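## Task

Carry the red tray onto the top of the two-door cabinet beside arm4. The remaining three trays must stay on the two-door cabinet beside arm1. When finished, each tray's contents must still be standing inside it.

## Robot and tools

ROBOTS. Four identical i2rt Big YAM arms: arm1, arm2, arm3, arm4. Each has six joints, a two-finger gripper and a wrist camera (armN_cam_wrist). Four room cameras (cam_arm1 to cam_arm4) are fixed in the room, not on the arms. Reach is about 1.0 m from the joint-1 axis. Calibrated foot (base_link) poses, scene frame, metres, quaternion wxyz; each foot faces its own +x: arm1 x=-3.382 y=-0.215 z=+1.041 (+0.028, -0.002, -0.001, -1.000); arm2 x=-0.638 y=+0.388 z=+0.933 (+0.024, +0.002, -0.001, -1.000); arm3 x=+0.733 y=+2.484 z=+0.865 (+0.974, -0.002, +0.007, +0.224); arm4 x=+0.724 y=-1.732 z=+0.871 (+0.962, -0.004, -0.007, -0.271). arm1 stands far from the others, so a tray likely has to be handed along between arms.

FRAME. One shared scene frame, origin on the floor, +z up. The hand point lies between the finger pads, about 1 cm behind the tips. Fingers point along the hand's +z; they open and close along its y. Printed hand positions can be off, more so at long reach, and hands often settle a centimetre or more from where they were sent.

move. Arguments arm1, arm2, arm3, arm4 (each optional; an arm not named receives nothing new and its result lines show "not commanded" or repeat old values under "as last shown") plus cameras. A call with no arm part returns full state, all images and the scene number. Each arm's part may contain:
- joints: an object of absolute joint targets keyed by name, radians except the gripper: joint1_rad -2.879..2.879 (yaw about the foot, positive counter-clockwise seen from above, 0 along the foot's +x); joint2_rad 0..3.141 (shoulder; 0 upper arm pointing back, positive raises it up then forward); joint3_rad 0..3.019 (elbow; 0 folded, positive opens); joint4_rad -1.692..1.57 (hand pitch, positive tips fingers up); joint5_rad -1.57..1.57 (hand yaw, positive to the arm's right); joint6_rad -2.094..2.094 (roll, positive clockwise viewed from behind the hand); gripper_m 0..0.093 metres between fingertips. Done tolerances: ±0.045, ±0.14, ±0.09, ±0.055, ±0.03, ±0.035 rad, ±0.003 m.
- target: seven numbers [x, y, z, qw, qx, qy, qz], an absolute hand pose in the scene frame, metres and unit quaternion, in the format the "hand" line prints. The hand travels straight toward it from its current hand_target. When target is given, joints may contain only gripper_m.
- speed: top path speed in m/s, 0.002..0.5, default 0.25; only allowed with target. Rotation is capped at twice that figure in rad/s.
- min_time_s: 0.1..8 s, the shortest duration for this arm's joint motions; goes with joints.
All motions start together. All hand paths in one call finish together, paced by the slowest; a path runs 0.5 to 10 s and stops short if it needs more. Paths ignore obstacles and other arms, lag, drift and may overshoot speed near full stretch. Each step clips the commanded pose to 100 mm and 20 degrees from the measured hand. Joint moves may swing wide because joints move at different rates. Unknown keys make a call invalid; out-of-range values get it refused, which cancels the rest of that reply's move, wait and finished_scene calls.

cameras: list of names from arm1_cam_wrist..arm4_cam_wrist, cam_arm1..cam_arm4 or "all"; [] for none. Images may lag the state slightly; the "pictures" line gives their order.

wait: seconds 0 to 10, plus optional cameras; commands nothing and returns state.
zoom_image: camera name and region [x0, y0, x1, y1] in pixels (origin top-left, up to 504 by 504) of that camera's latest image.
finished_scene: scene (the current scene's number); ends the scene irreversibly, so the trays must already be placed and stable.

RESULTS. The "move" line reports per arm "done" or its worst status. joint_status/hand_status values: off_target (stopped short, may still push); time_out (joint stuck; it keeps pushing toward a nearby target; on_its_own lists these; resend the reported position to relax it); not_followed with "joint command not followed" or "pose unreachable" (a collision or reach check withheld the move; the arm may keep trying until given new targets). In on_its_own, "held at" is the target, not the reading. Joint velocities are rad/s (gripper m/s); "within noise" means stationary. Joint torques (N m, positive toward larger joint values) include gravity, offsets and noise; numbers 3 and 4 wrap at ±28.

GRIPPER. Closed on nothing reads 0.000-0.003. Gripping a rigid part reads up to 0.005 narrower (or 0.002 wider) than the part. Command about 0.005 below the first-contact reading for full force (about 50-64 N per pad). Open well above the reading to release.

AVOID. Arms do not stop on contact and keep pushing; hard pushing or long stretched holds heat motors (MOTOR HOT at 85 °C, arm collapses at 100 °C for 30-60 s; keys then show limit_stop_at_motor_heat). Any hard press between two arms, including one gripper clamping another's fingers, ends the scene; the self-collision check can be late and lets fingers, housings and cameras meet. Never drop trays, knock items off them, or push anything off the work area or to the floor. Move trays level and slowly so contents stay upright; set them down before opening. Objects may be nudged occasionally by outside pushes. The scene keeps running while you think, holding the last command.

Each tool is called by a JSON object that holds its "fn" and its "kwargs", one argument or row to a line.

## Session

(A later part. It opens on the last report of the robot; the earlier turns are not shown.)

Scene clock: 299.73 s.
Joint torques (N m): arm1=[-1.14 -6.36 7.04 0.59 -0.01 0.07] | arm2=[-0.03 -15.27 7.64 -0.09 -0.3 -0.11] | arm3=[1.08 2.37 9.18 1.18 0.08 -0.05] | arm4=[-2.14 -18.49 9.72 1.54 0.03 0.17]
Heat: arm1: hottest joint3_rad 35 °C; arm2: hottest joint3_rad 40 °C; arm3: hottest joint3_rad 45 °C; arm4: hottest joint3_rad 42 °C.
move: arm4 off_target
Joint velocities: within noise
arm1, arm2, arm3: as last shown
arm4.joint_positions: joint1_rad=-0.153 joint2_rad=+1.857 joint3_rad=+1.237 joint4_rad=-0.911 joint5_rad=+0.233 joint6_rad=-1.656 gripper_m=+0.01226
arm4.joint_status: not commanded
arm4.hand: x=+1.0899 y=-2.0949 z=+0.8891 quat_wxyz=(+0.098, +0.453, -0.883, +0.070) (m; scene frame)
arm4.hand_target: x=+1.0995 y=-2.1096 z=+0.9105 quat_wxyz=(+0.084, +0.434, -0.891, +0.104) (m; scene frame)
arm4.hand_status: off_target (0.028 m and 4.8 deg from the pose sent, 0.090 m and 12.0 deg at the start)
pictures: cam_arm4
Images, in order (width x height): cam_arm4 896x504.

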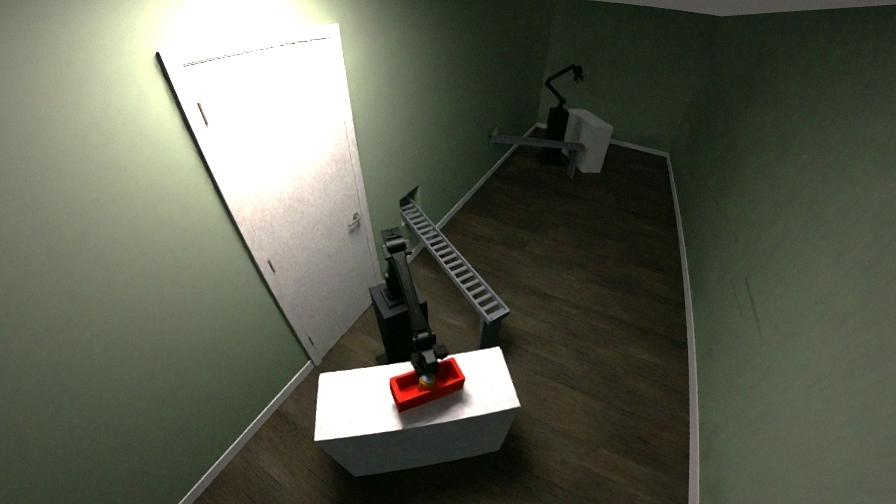

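{"fn": "move", "kwargs": {
  "arm4": {"target":[1.10,-2.115,0.837,0.0842,0.434,-0.8909,0.104],"speed":0.06},
  "cameras": ["cam_arm4","arm4_cam_wrist"]
}}

{"fn": "zoom_image", "kwargs": {
  "camera": "cam_arm4",
  "region": [370, 330, 490, 450]
}}

Scene clock: 303.83 s.
Joint torques (N m): arm1=[-1.08 -6.24 7.05 0.54 -0.02 0.05] | arm2=[-0.26 -15.79 7.61 -0.12 -0.31 -0.09] | arm3=[1.2 2.61 9.11 1.24 0.08 -0.07] | arm4=[-1.38 -17.49 8.14 1.72 0.28 0.09]
Heat: arm1: hottest joint3_rad 35 °C; arm2: hottest joint3_rad 40 °C; arm3: hottest joint3_rad 46 °C; arm4: hottest joint3_rad 43 °C.
move: arm4 off_target
Joint velocities: within noise
arm1, arm2, arm3: as last shown
arm4.joint_positions: joint1_rad=-0.160 joint2_rad=+1.957 joint3_rad=+1.201 joint4_rad=-0.746 joint5_rad=+0.225 joint6_rad=-1.656 gripper_m=+0.01226
arm4.joint_status: not commanded
arm4.hand: x=+1.0945 y=-2.1020 z=+0.8299 quat_wxyz=(+0.089, +0.449, -0.886, +0.082) (m; scene frame)
arm4.hand_target: x=+1.0998 y=-2.1148 z=+0.8373 quat_wxyz=(+0.084, +0.434, -0.891, +0.104) (m; scene frame)
arm4.hand_status: off_target (0.016 m and 3.2 deg from the pose sent, 0.057 m and 4.8 deg at the start)
pictures: arm4_cam_wrist, cam_arm4
Images, in order (width x height): arm4_cam_wrist 896x504, cam_arm4 896x504.

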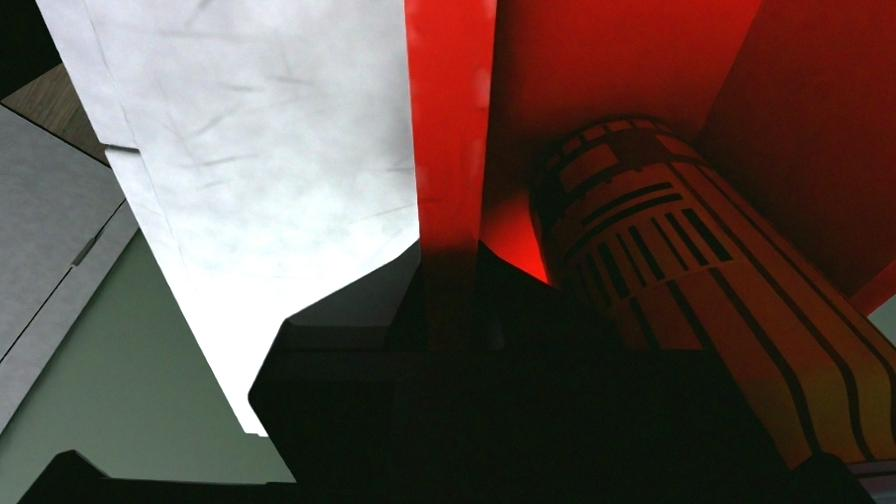

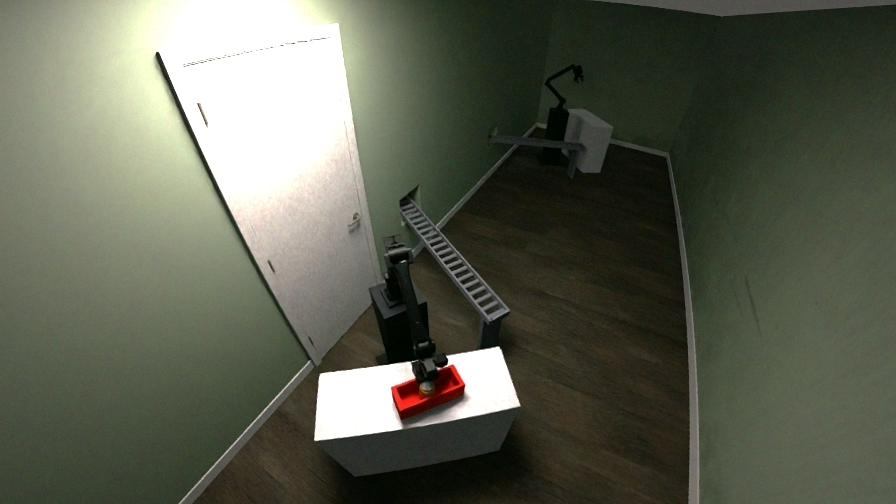

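Scaled by 4.200 from the camera's 896x504 image, which has a finer 1280x720 frame.

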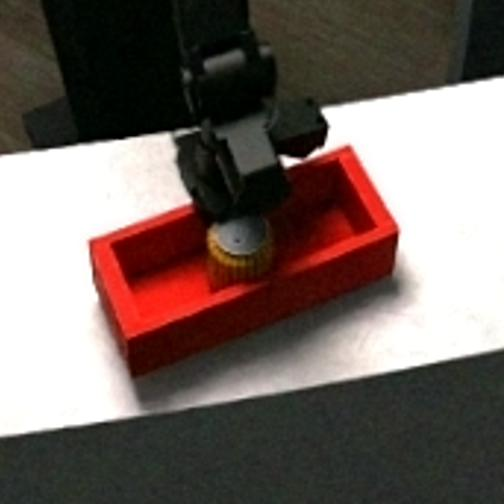

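{"fn": "move", "kwargs": {
  "arm4": {"target":[1.10,-2.113,0.805,0.0842,0.434,-0.8909,0.104],"speed":0.04},
  "cameras": ["cam_arm4"]
}}

{"fn": "zoom_image", "kwargs": {
  "camera": "cam_arm4",
  "region": [370, 330, 490, 450]
}}

Scene clock: 307.70 s.
Joint torques (N m): arm1=[-0.85 -6.42 7.16 0.51 -0.01 0.06] | arm2=[-0.09 -15.21 7.58 -0.12 -0.3 -0.11] | arm3=[1.03 2.32 9.2 1.18 0.08 -0.05] | arm4=[-1.08 -15.27 7.45 2.09 0.3 0.16]
Heat: arm1: hottest joint3_rad 35 °C; arm2: hottest joint3_rad 40 °C; arm3: hottest joint3_rad 46 °C; arm4: hottest joint3_rad 42 °C.
move: arm4 off_target
Joint velocities: within noise
arm1, arm2, arm3: as last shown
arm4.joint_positions: joint1_rad=-0.161 joint2_rad=+1.984 joint3_rad=+1.191 joint4_rad=-0.680 joint5_rad=+0.225 joint6_rad=-1.656 gripper_m=+0.01226
arm4.joint_status: not commanded
arm4.hand: x=+1.0988 y=-2.1067 z=+0.8149 quat_wxyz=(+0.083, +0.446, -0.886, +0.095) (m; scene frame)
arm4.hand_target: x=+1.0997 y=-2.1127 z=+0.8052 quat_wxyz=(+0.084, +0.434, -0.891, +0.104) (m; scene frame)
arm4.hand_status: off_target (0.012 m and 1.8 deg from the pose sent, 0.028 m and 3.2 deg at the start)
pictures: cam_arm4
Images, in order (width x height): cam_arm4 896x504.

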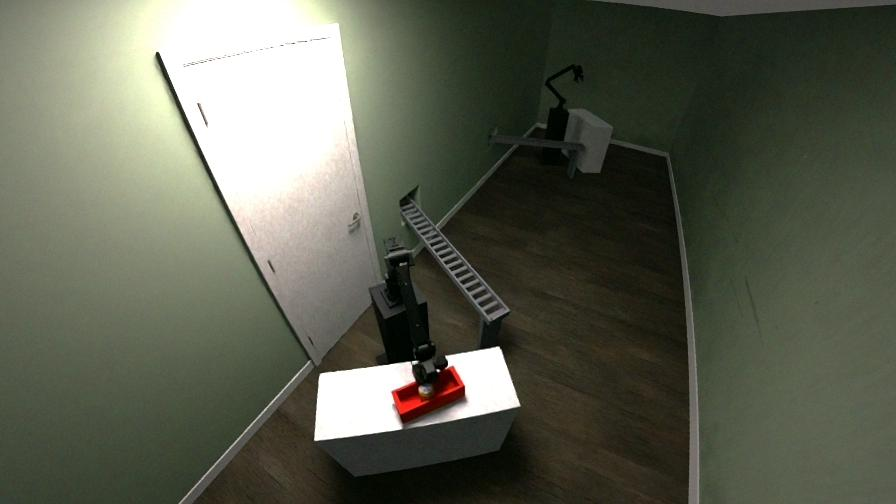

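Scaled by 4.200 from the camera's 896x504 image, which has a finer 1280x720 frame.

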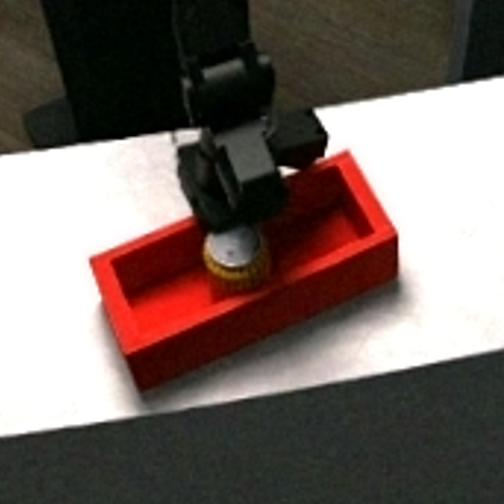

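{"fn": "move", "kwargs": {
  "arm4": {"target":[1.10,-2.113,0.785,0.1289,0.431,-0.8847,0.1225],"speed":0.04},
  "cameras": ["cam_arm4"]
}}

{"fn": "zoom_image", "kwargs": {
  "camera": "cam_arm4",
  "region": [370, 330, 490, 450]
}}

Scene clock: 314.27 s.
Joint torques (N m): arm1=[-1.08 -6.36 7.15 0.53 -0.03 0.05] | arm2=[-0.21 -15.5 7.64 -0.1 -0.31 -0.09] | arm3=[1.32 2.43 9.1 1.2 0.08 -0.05] | arm4=[-0.15 -12.81 6.72 1.94 0.2 0.26]
Heat: arm1: hottest joint3_rad 35 °C; arm2: hottest joint3_rad 40 °C; arm3: hottest joint3_rad 46 °C; arm4: hottest joint3_rad 42 °C.
move: arm4 off_target
Joint velocities: within noise
arm1, arm2, arm3: as last shown
arm4.joint_positions: joint1_rad=-0.141 joint2_rad=+1.997 joint3_rad=+1.191 joint4_rad=-0.640 joint5_rad=+0.331 joint6_rad=-1.642 gripper_m=+0.01226
arm4.joint_status: not commanded
arm4.hand: x=+1.0999 y=-2.1168 z=+0.8145 quat_wxyz=(+0.125, +0.440, -0.880, +0.129) (m; scene frame)
arm4.hand_target: x=+1.0987 y=-2.1121 z=+0.7864 quat_wxyz=(+0.129, +0.431, -0.885, +0.122) (m; scene frame)
arm4.hand_status: off_target (0.030 m and 1.5 deg from the pose sent, 0.031 m and 6.3 deg at the start)
pictures: cam_arm4
Images, in order (width x height): cam_arm4 896x504.

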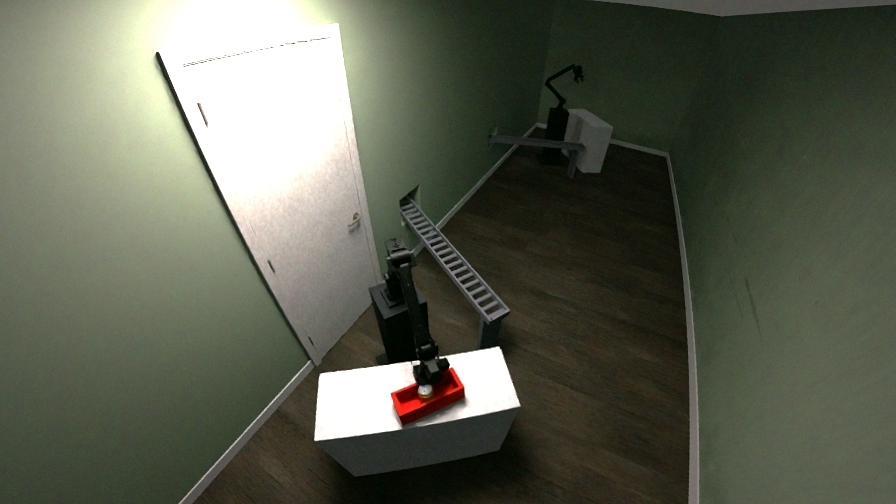

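Scaled by 4.200 from the camera's 896x504 image, which has a finer 1280x720 frame.

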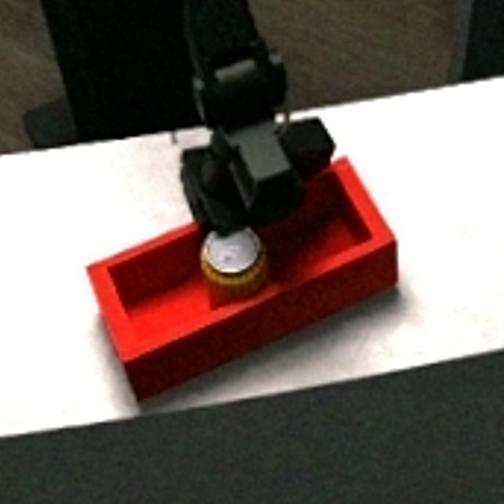

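{"fn": "move", "kwargs": {
  "arm4": {"target":[1.10,-2.113,0.776,0.1289,0.431,-0.8847,0.1225],"speed":0.04}
}}

{"fn": "move", "kwargs": {
  "arm4": {"joints":{"gripper_m":0.016}},
  "cameras": ["cam_arm4","arm4_cam_wrist"]
}}

{"fn": "zoom_image", "kwargs": {
  "camera": "cam_arm4",
  "region": [370, 330, 490, 450]
}}

Scene clock: 319.60 s.
Joint torques (N m): arm1=[-0.97 -6.36 7.1 0.57 -0.01 0.07] | arm2=[-0.38 -15.62 7.6 -0.13 -0.3 -0.09] | arm3=[1.26 2.32 9.14 1.2 0.08 -0.05] | arm4=[-0.32 -11.58 6.57 2.3 0.04 0.25]
Heat: arm1: hottest joint3_rad 35 °C; arm2: hottest joint3_rad 40 °C; arm3: hottest joint3_rad 46 °C; arm4: hottest joint3_rad 42 °C.
move: arm4 off_target
Joint velocities: within noise
arm1.joint_positions: joint1_rad=-1.628 joint2_rad=+1.004 joint3_rad=+0.804 joint4_rad=-0.955 joint5_rad=+0.001 joint6_rad=-1.582 gripper_m=+0.03988
arm1.joint_status: not commanded
arm1.hand: x=-3.3805 y=+0.1360 z=+1.2234 quat_wxyz=(+0.205, -0.979, -0.005, +0.000) (m; scene frame)
arm1.hand_target: x=-3.3797 y=+0.1335 z=+1.2226 quat_wxyz=(+0.203, -0.979, -0.005, -0.001) (m; scene frame)
arm1.hand_status: not commanded
arm2.joint_positions: joint1_rad=+0.883 joint2_rad=+2.047 joint3_rad=+1.288 joint4_rad=-0.770 joint5_rad=-0.299 joint6_rad=+1.438 gripper_m=+0.03995
arm2.joint_status: not commanded
arm2.hand: x=-0.9209 y=-0.0783 z=+0.8658 quat_wxyz=(-0.076, -0.958, +0.244, -0.132) (m; scene frame)
arm2.hand_target: x=-0.9249 y=-0.0749 z=+0.8600 quat_wxyz=(-0.070, -0.958, +0.243, -0.135) (m; scene frame)
arm2.hand_status: not commanded
arm3.joint_positions: joint1_rad=-0.423 joint2_rad=+0.637 joint3_rad=+1.333 joint4_rad=-1.526 joint5_rad=+0.222 joint6_rad=+0.654 gripper_m=+0.09396
arm3.joint_status: not commanded
arm3.hand: x=+0.9557 y=+2.4547 z=+1.3375 quat_wxyz=(-0.369, -0.322, -0.872, -0.018) (m; scene frame)
arm3.hand_target: x=+0.9552 y=+2.4547 z=+1.3503 quat_wxyz=(-0.382, -0.321, -0.866, -0.024) (m; scene frame)
arm3.hand_status: not commanded
arm4.joint_positions: joint1_rad=-0.140 joint2_rad=+2.000 joint3_rad=+1.191 joint4_rad=-0.623 joint5_rad=+0.336 joint6_rad=-1.642 gripper_m=+0.01226
arm4.joint_status: not commanded
arm4.hand: x=+1.1022 y=-2.1197 z=+0.8140 quat_wxyz=(+0.124, +0.439, -0.879, +0.137) (m; scene frame)
arm4.hand_target: x=+1.0982 y=-2.1115 z=+0.7781 quat_wxyz=(+0.129, +0.431, -0.885, +0.122) (m; scene frame)
arm4.hand_status: off_target (0.039 m and 2.0 deg from the pose sent, 0.039 m and 1.5 deg at the start)
pictures: none

Scene clock: 320.27 s.
Joint torques (N m): arm1=[-1.03 -6.48 7.08 0.54 -0.03 0.08] | arm2=[-0.09 -15.44 7.61 -0.13 -0.31 -0.12] | arm3=[1.03 2.43 9.17 1.22 0.08 -0.05] | arm4=[-0.85 -12.16 6.69 1.28 -0.19 0.24]
Heat: arm1: hottest joint3_rad 35 °C; arm2: hottest joint3_rad 40 °C; arm3: hottest joint3_rad 46 °C; arm4: hottest joint3_rad 41 °C.
move: arm4 done
Joint velocities: within noise
arm1, arm2, arm3: as last shown
arm4.joint_positions: joint1_rad=-0.138 joint2_rad=+2.004 joint3_rad=+1.191 joint4_rad=-0.603 joint5_rad=+0.342 joint6_rad=-1.640 gripper_m=+0.01609
arm4.joint_status: all done
arm4.hand: x=+1.1056 y=-2.1220 z=+0.8130 quat_wxyz=(+0.124, +0.437, -0.879, +0.145) (m; scene frame)
arm4.hand_target: x=+1.0981 y=-2.1115 z=+0.7781 quat_wxyz=(+0.129, +0.431, -0.885, +0.122) (m; scene frame)
arm4.hand_status: not commanded
pictures: arm4_cam_wrist, cam_arm4
Images, in order (width x height): arm4_cam_wrist 896x504, cam_arm4 896x504.

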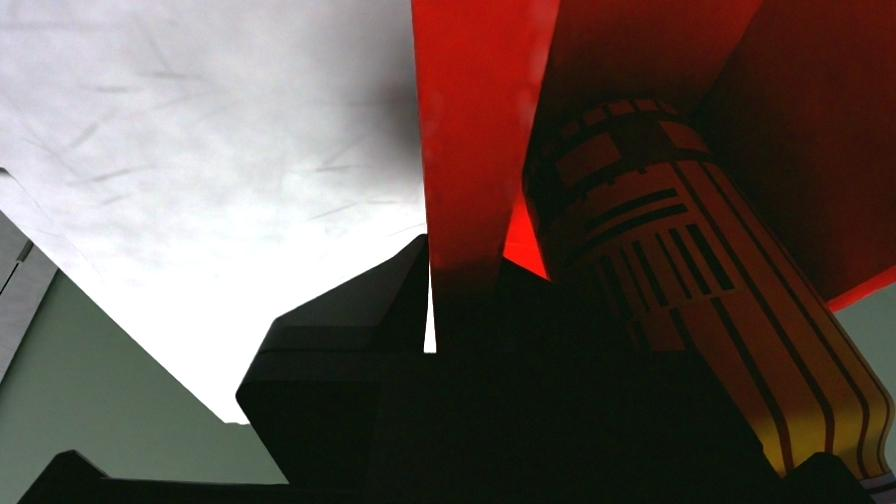

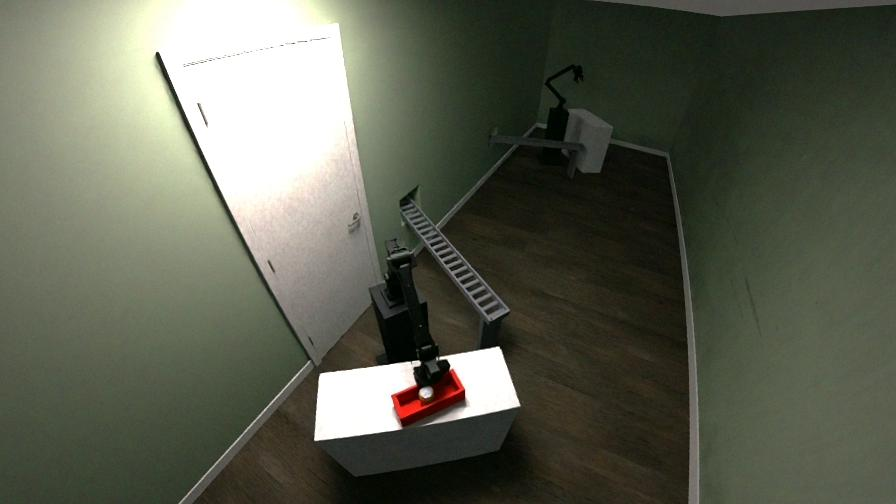

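Scaled by 4.200 from the camera's 896x504 image, which has a finer 1280x720 frame.

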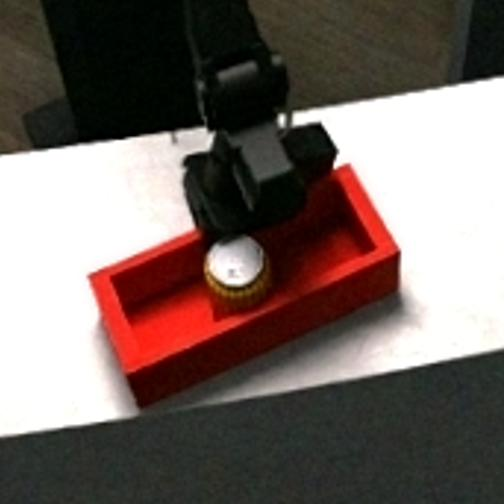

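{"fn": "move", "kwargs": {
  "arm4": {"joints":{"gripper_m":0.026}},
  "cameras": ["cam_arm4","arm4_cam_wrist"]
}}

{"fn": "zoom_image", "kwargs": {
  "camera": "cam_arm4",
  "region": [370, 330, 490, 450]
}}

Scene clock: 323.30 s.
Joint torques (N m): arm1=[-1.2 -6.42 7.1 0.57 -0.03 0.06] | arm2=[-0.26 -15.33 7.58 -0.1 -0.31 -0.1] | arm3=[1.08 2.43 9.07 1.14 0.07 -0.06] | arm4=[-0.73 -14.27 6.54 0.65 0.32 0.09]
Heat: arm1: hottest joint3_rad 35 °C; arm2: hottest joint3_rad 40 °C; arm3: hottest joint3_rad 46 °C; arm4: hottest joint3_rad 41 °C.
move: arm4 done
Joint velocities: within noise
arm1, arm2, arm3: as last shown
arm4.joint_positions: joint1_rad=-0.138 joint2_rad=+2.030 joint3_rad=+1.191 joint4_rad=-0.585 joint5_rad=+0.328 joint6_rad=-1.626 gripper_m=+0.02591
arm4.joint_status: all done
arm4.hand: x=+1.1064 y=-2.1198 z=+0.7995 quat_wxyz=(+0.118, +0.433, -0.883, +0.140) (m; scene frame)
arm4.hand_target: x=+1.0982 y=-2.1115 z=+0.7782 quat_wxyz=(+0.129, +0.431, -0.885, +0.122) (m; scene frame)
arm4.hand_status: not commanded
pictures: arm4_cam_wrist, cam_arm4
Images, in order (width x height): arm4_cam_wrist 896x504, cam_arm4 896x504.

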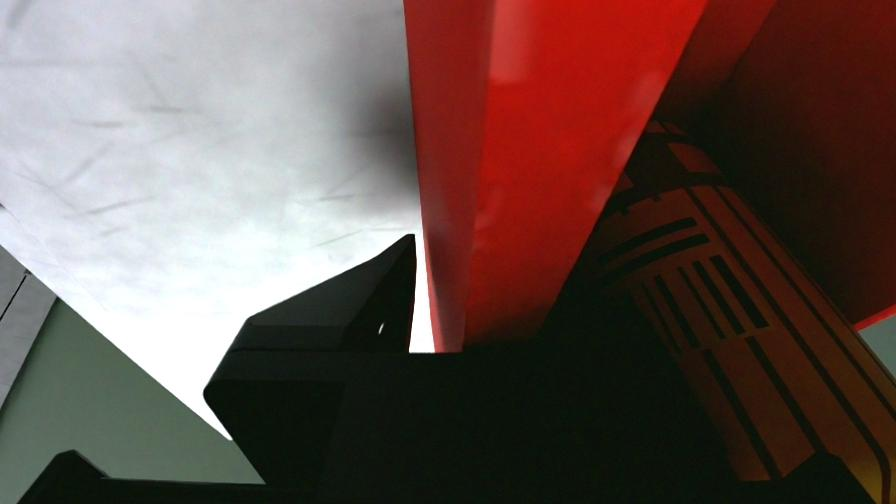

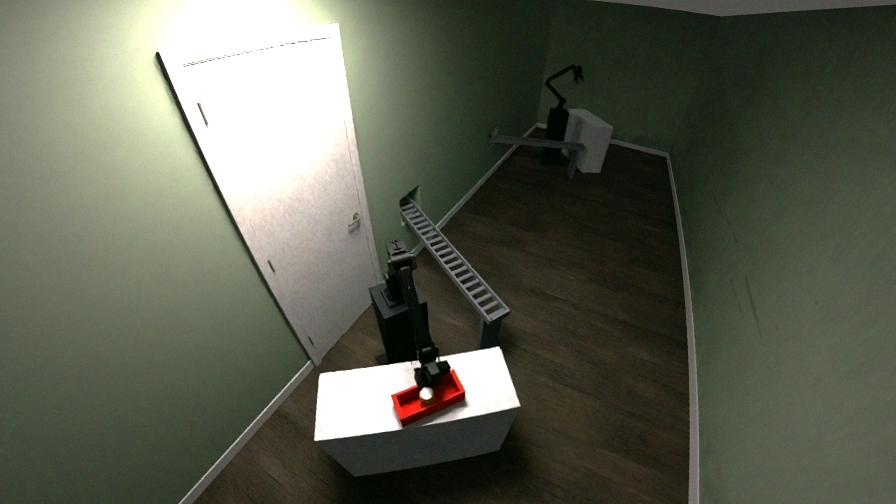

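Scaled by 4.200 from the camera's 896x504 image, which has a finer 1280x720 frame.

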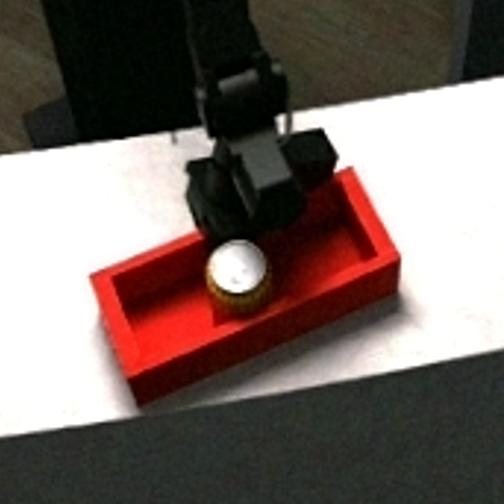

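{"fn": "move", "kwargs": {
  "arm4": {"target":[1.100,-2.118,0.95,0.1289,0.431,-0.8847,0.1225],"speed":0.08},
  "cameras": ["cam_arm4","arm4_cam_wrist"]
}}

{"fn": "zoom_image", "kwargs": {
  "camera": "cam_arm4",
  "region": [370, 330, 490, 450]
}}

Scene clock: 328.50 s.
Joint torques (N m): arm1=[-1.14 -6.18 7.1 0.53 -0.02 0.06] | arm2=[-0.26 -15.56 7.6 -0.09 -0.3 -0.11] | arm3=[1.08 2.49 9.14 1.22 0.1 -0.05] | arm4=[-1.26 -16.15 12.25 0.29 0.12 -0.04]
Heat: arm1: hottest joint3_rad 35 °C; arm2: hottest joint3_rad 40 °C; arm3: hottest joint3_rad 46 °C; arm4: hottest joint3_rad 41 °C.
move: arm4 off_target
Joint velocities: within noise
arm1, arm2, arm3: as last shown
arm4.joint_positions: joint1_rad=-0.138 joint2_rad=+1.803 joint3_rad=+1.270 joint4_rad=-0.975 joint5_rad=+0.333 joint6_rad=-1.623 gripper_m=+0.02594
arm4.joint_status: not commanded
arm4.hand: x=+1.0875 y=-2.1049 z=+0.9305 quat_wxyz=(+0.137, +0.438, -0.882, +0.103) (m; scene frame)
arm4.hand_target: x=+1.0993 y=-2.1174 z=+0.9503 quat_wxyz=(+0.129, +0.431, -0.885, +0.123) (m; scene frame)
arm4.hand_status: off_target (0.027 m and 2.6 deg from the pose sent, 0.151 m and 2.3 deg at the start)
pictures: arm4_cam_wrist, cam_arm4
Images, in order (width x height): arm4_cam_wrist 896x504, cam_arm4 896x504.

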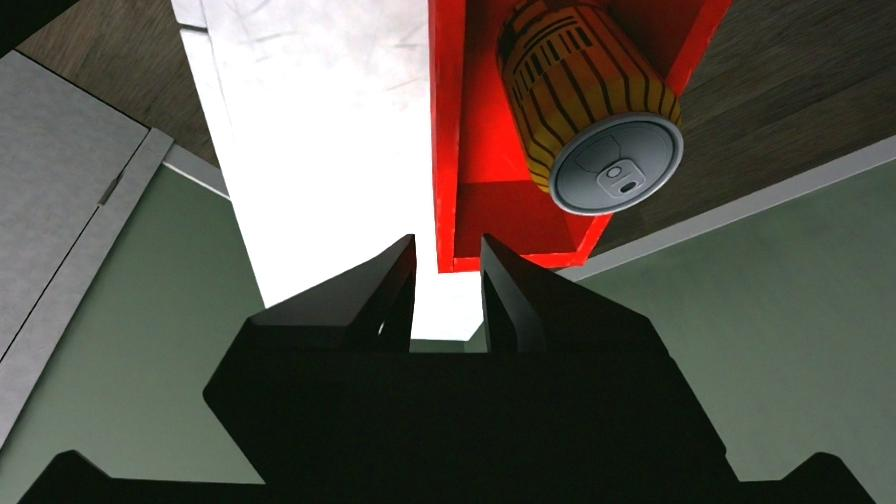

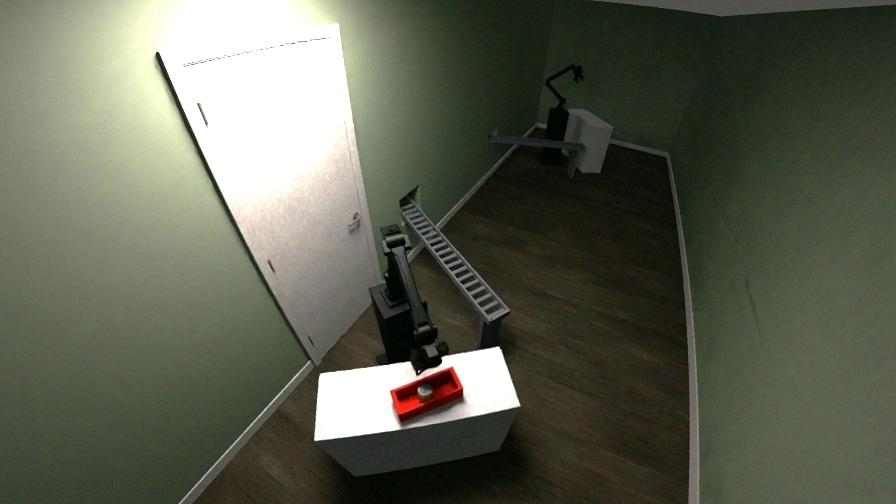

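Scaled by 4.200 from the camera's 896x504 image, which has a finer 1280x720 frame.

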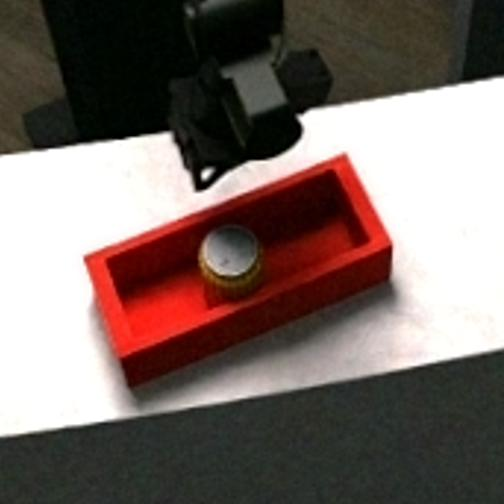

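{"fn": "wait", "kwargs": {
  "seconds": 0.5,
  "cameras": ["cam_arm4"]
}}

{"fn": "zoom_image", "kwargs": {
  "camera": "cam_arm4",
  "region": [370, 330, 490, 450]
}}

Scene clock: 331.00 s.
Joint torques (N m): arm1=[-1.08 -6.3 7.06 0.57 0 0.07] | arm2=[-0.26 -15.44 7.64 -0.13 -0.3 -0.11] | arm3=[1.26 2.32 9.17 1.18 0.09 -0.06] | arm4=[-1.61 -16.32 12.1 0.2 0.11 -0.02]
Heat: arm1: hottest joint3_rad 35 °C; arm2: hottest joint3_rad 40 °C; arm3: hottest joint3_rad 46 °C; arm4: hottest joint3_rad 42 °C.
Joint velocities: within noise
arm1.joint_positions: joint1_rad=-1.628 joint2_rad=+1.004 joint3_rad=+0.804 joint4_rad=-0.955 joint5_rad=+0.001 joint6_rad=-1.582 gripper_m=+0.03988
arm1.joint_status: not commanded
arm1.hand: x=-3.3805 y=+0.1360 z=+1.2234 quat_wxyz=(+0.205, -0.979, -0.005, +0.000) (m; scene frame)
arm1.hand_target: x=-3.3797 y=+0.1335 z=+1.2226 quat_wxyz=(+0.203, -0.979, -0.005, -0.001) (m; scene frame)
arm1.hand_status: not commanded
arm2.joint_positions: joint1_rad=+0.883 joint2_rad=+2.047 joint3_rad=+1.288 joint4_rad=-0.770 joint5_rad=-0.299 joint6_rad=+1.438 gripper_m=+0.03995
arm2.joint_status: not commanded
arm2.hand: x=-0.9209 y=-0.0783 z=+0.8658 quat_wxyz=(-0.076, -0.958, +0.244, -0.132) (m; scene frame)
arm2.hand_target: x=-0.9249 y=-0.0749 z=+0.8600 quat_wxyz=(-0.070, -0.958, +0.243, -0.135) (m; scene frame)
arm2.hand_status: not commanded
arm3.joint_positions: joint1_rad=-0.423 joint2_rad=+0.637 joint3_rad=+1.333 joint4_rad=-1.526 joint5_rad=+0.222 joint6_rad=+0.654 gripper_m=+0.09396
arm3.joint_status: not commanded
arm3.hand: x=+0.9557 y=+2.4547 z=+1.3375 quat_wxyz=(-0.369, -0.322, -0.872, -0.018) (m; scene frame)
arm3.hand_target: x=+0.9552 y=+2.4547 z=+1.3503 quat_wxyz=(-0.382, -0.321, -0.866, -0.024) (m; scene frame)
arm3.hand_status: not commanded
arm4.joint_positions: joint1_rad=-0.138 joint2_rad=+1.803 joint3_rad=+1.270 joint4_rad=-0.975 joint5_rad=+0.333 joint6_rad=-1.623 gripper_m=+0.02594
arm4.joint_status: not commanded
arm4.hand: x=+1.0875 y=-2.1049 z=+0.9305 quat_wxyz=(+0.137, +0.438, -0.882, +0.103) (m; scene frame)
arm4.hand_target: x=+1.0993 y=-2.1175 z=+0.9503 quat_wxyz=(+0.129, +0.431, -0.885, +0.123) (m; scene frame)
arm4.hand_status: off_target (0.027 m and 2.6 deg from the pose sent, 0.151 m and 2.3 deg at the start)
wait: 0.50 s; at rest from the start
pictures: cam_arm4
Images, in order (width x height): cam_arm4 896x504.

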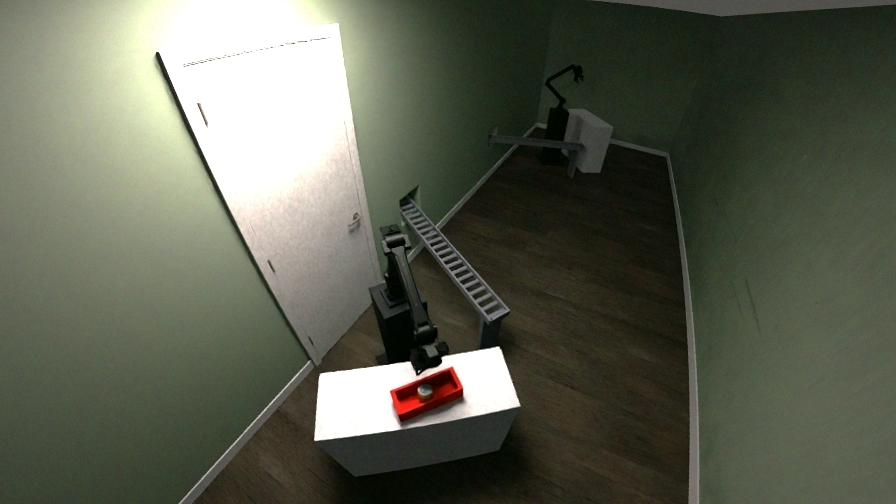

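Scaled by 4.200 from the camera's 896x504 image, which has a finer 1280x720 frame.

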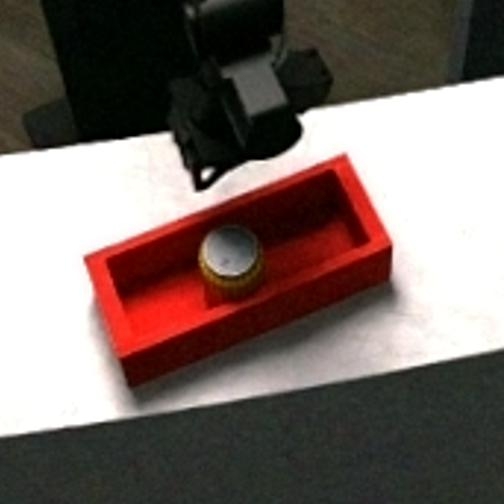

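Stable: the tray rests on the cabinet with the can standing.

{"fn": "finished_scene", "kwargs": {
  "scene": 2
}}

The scene is finished: the task was done.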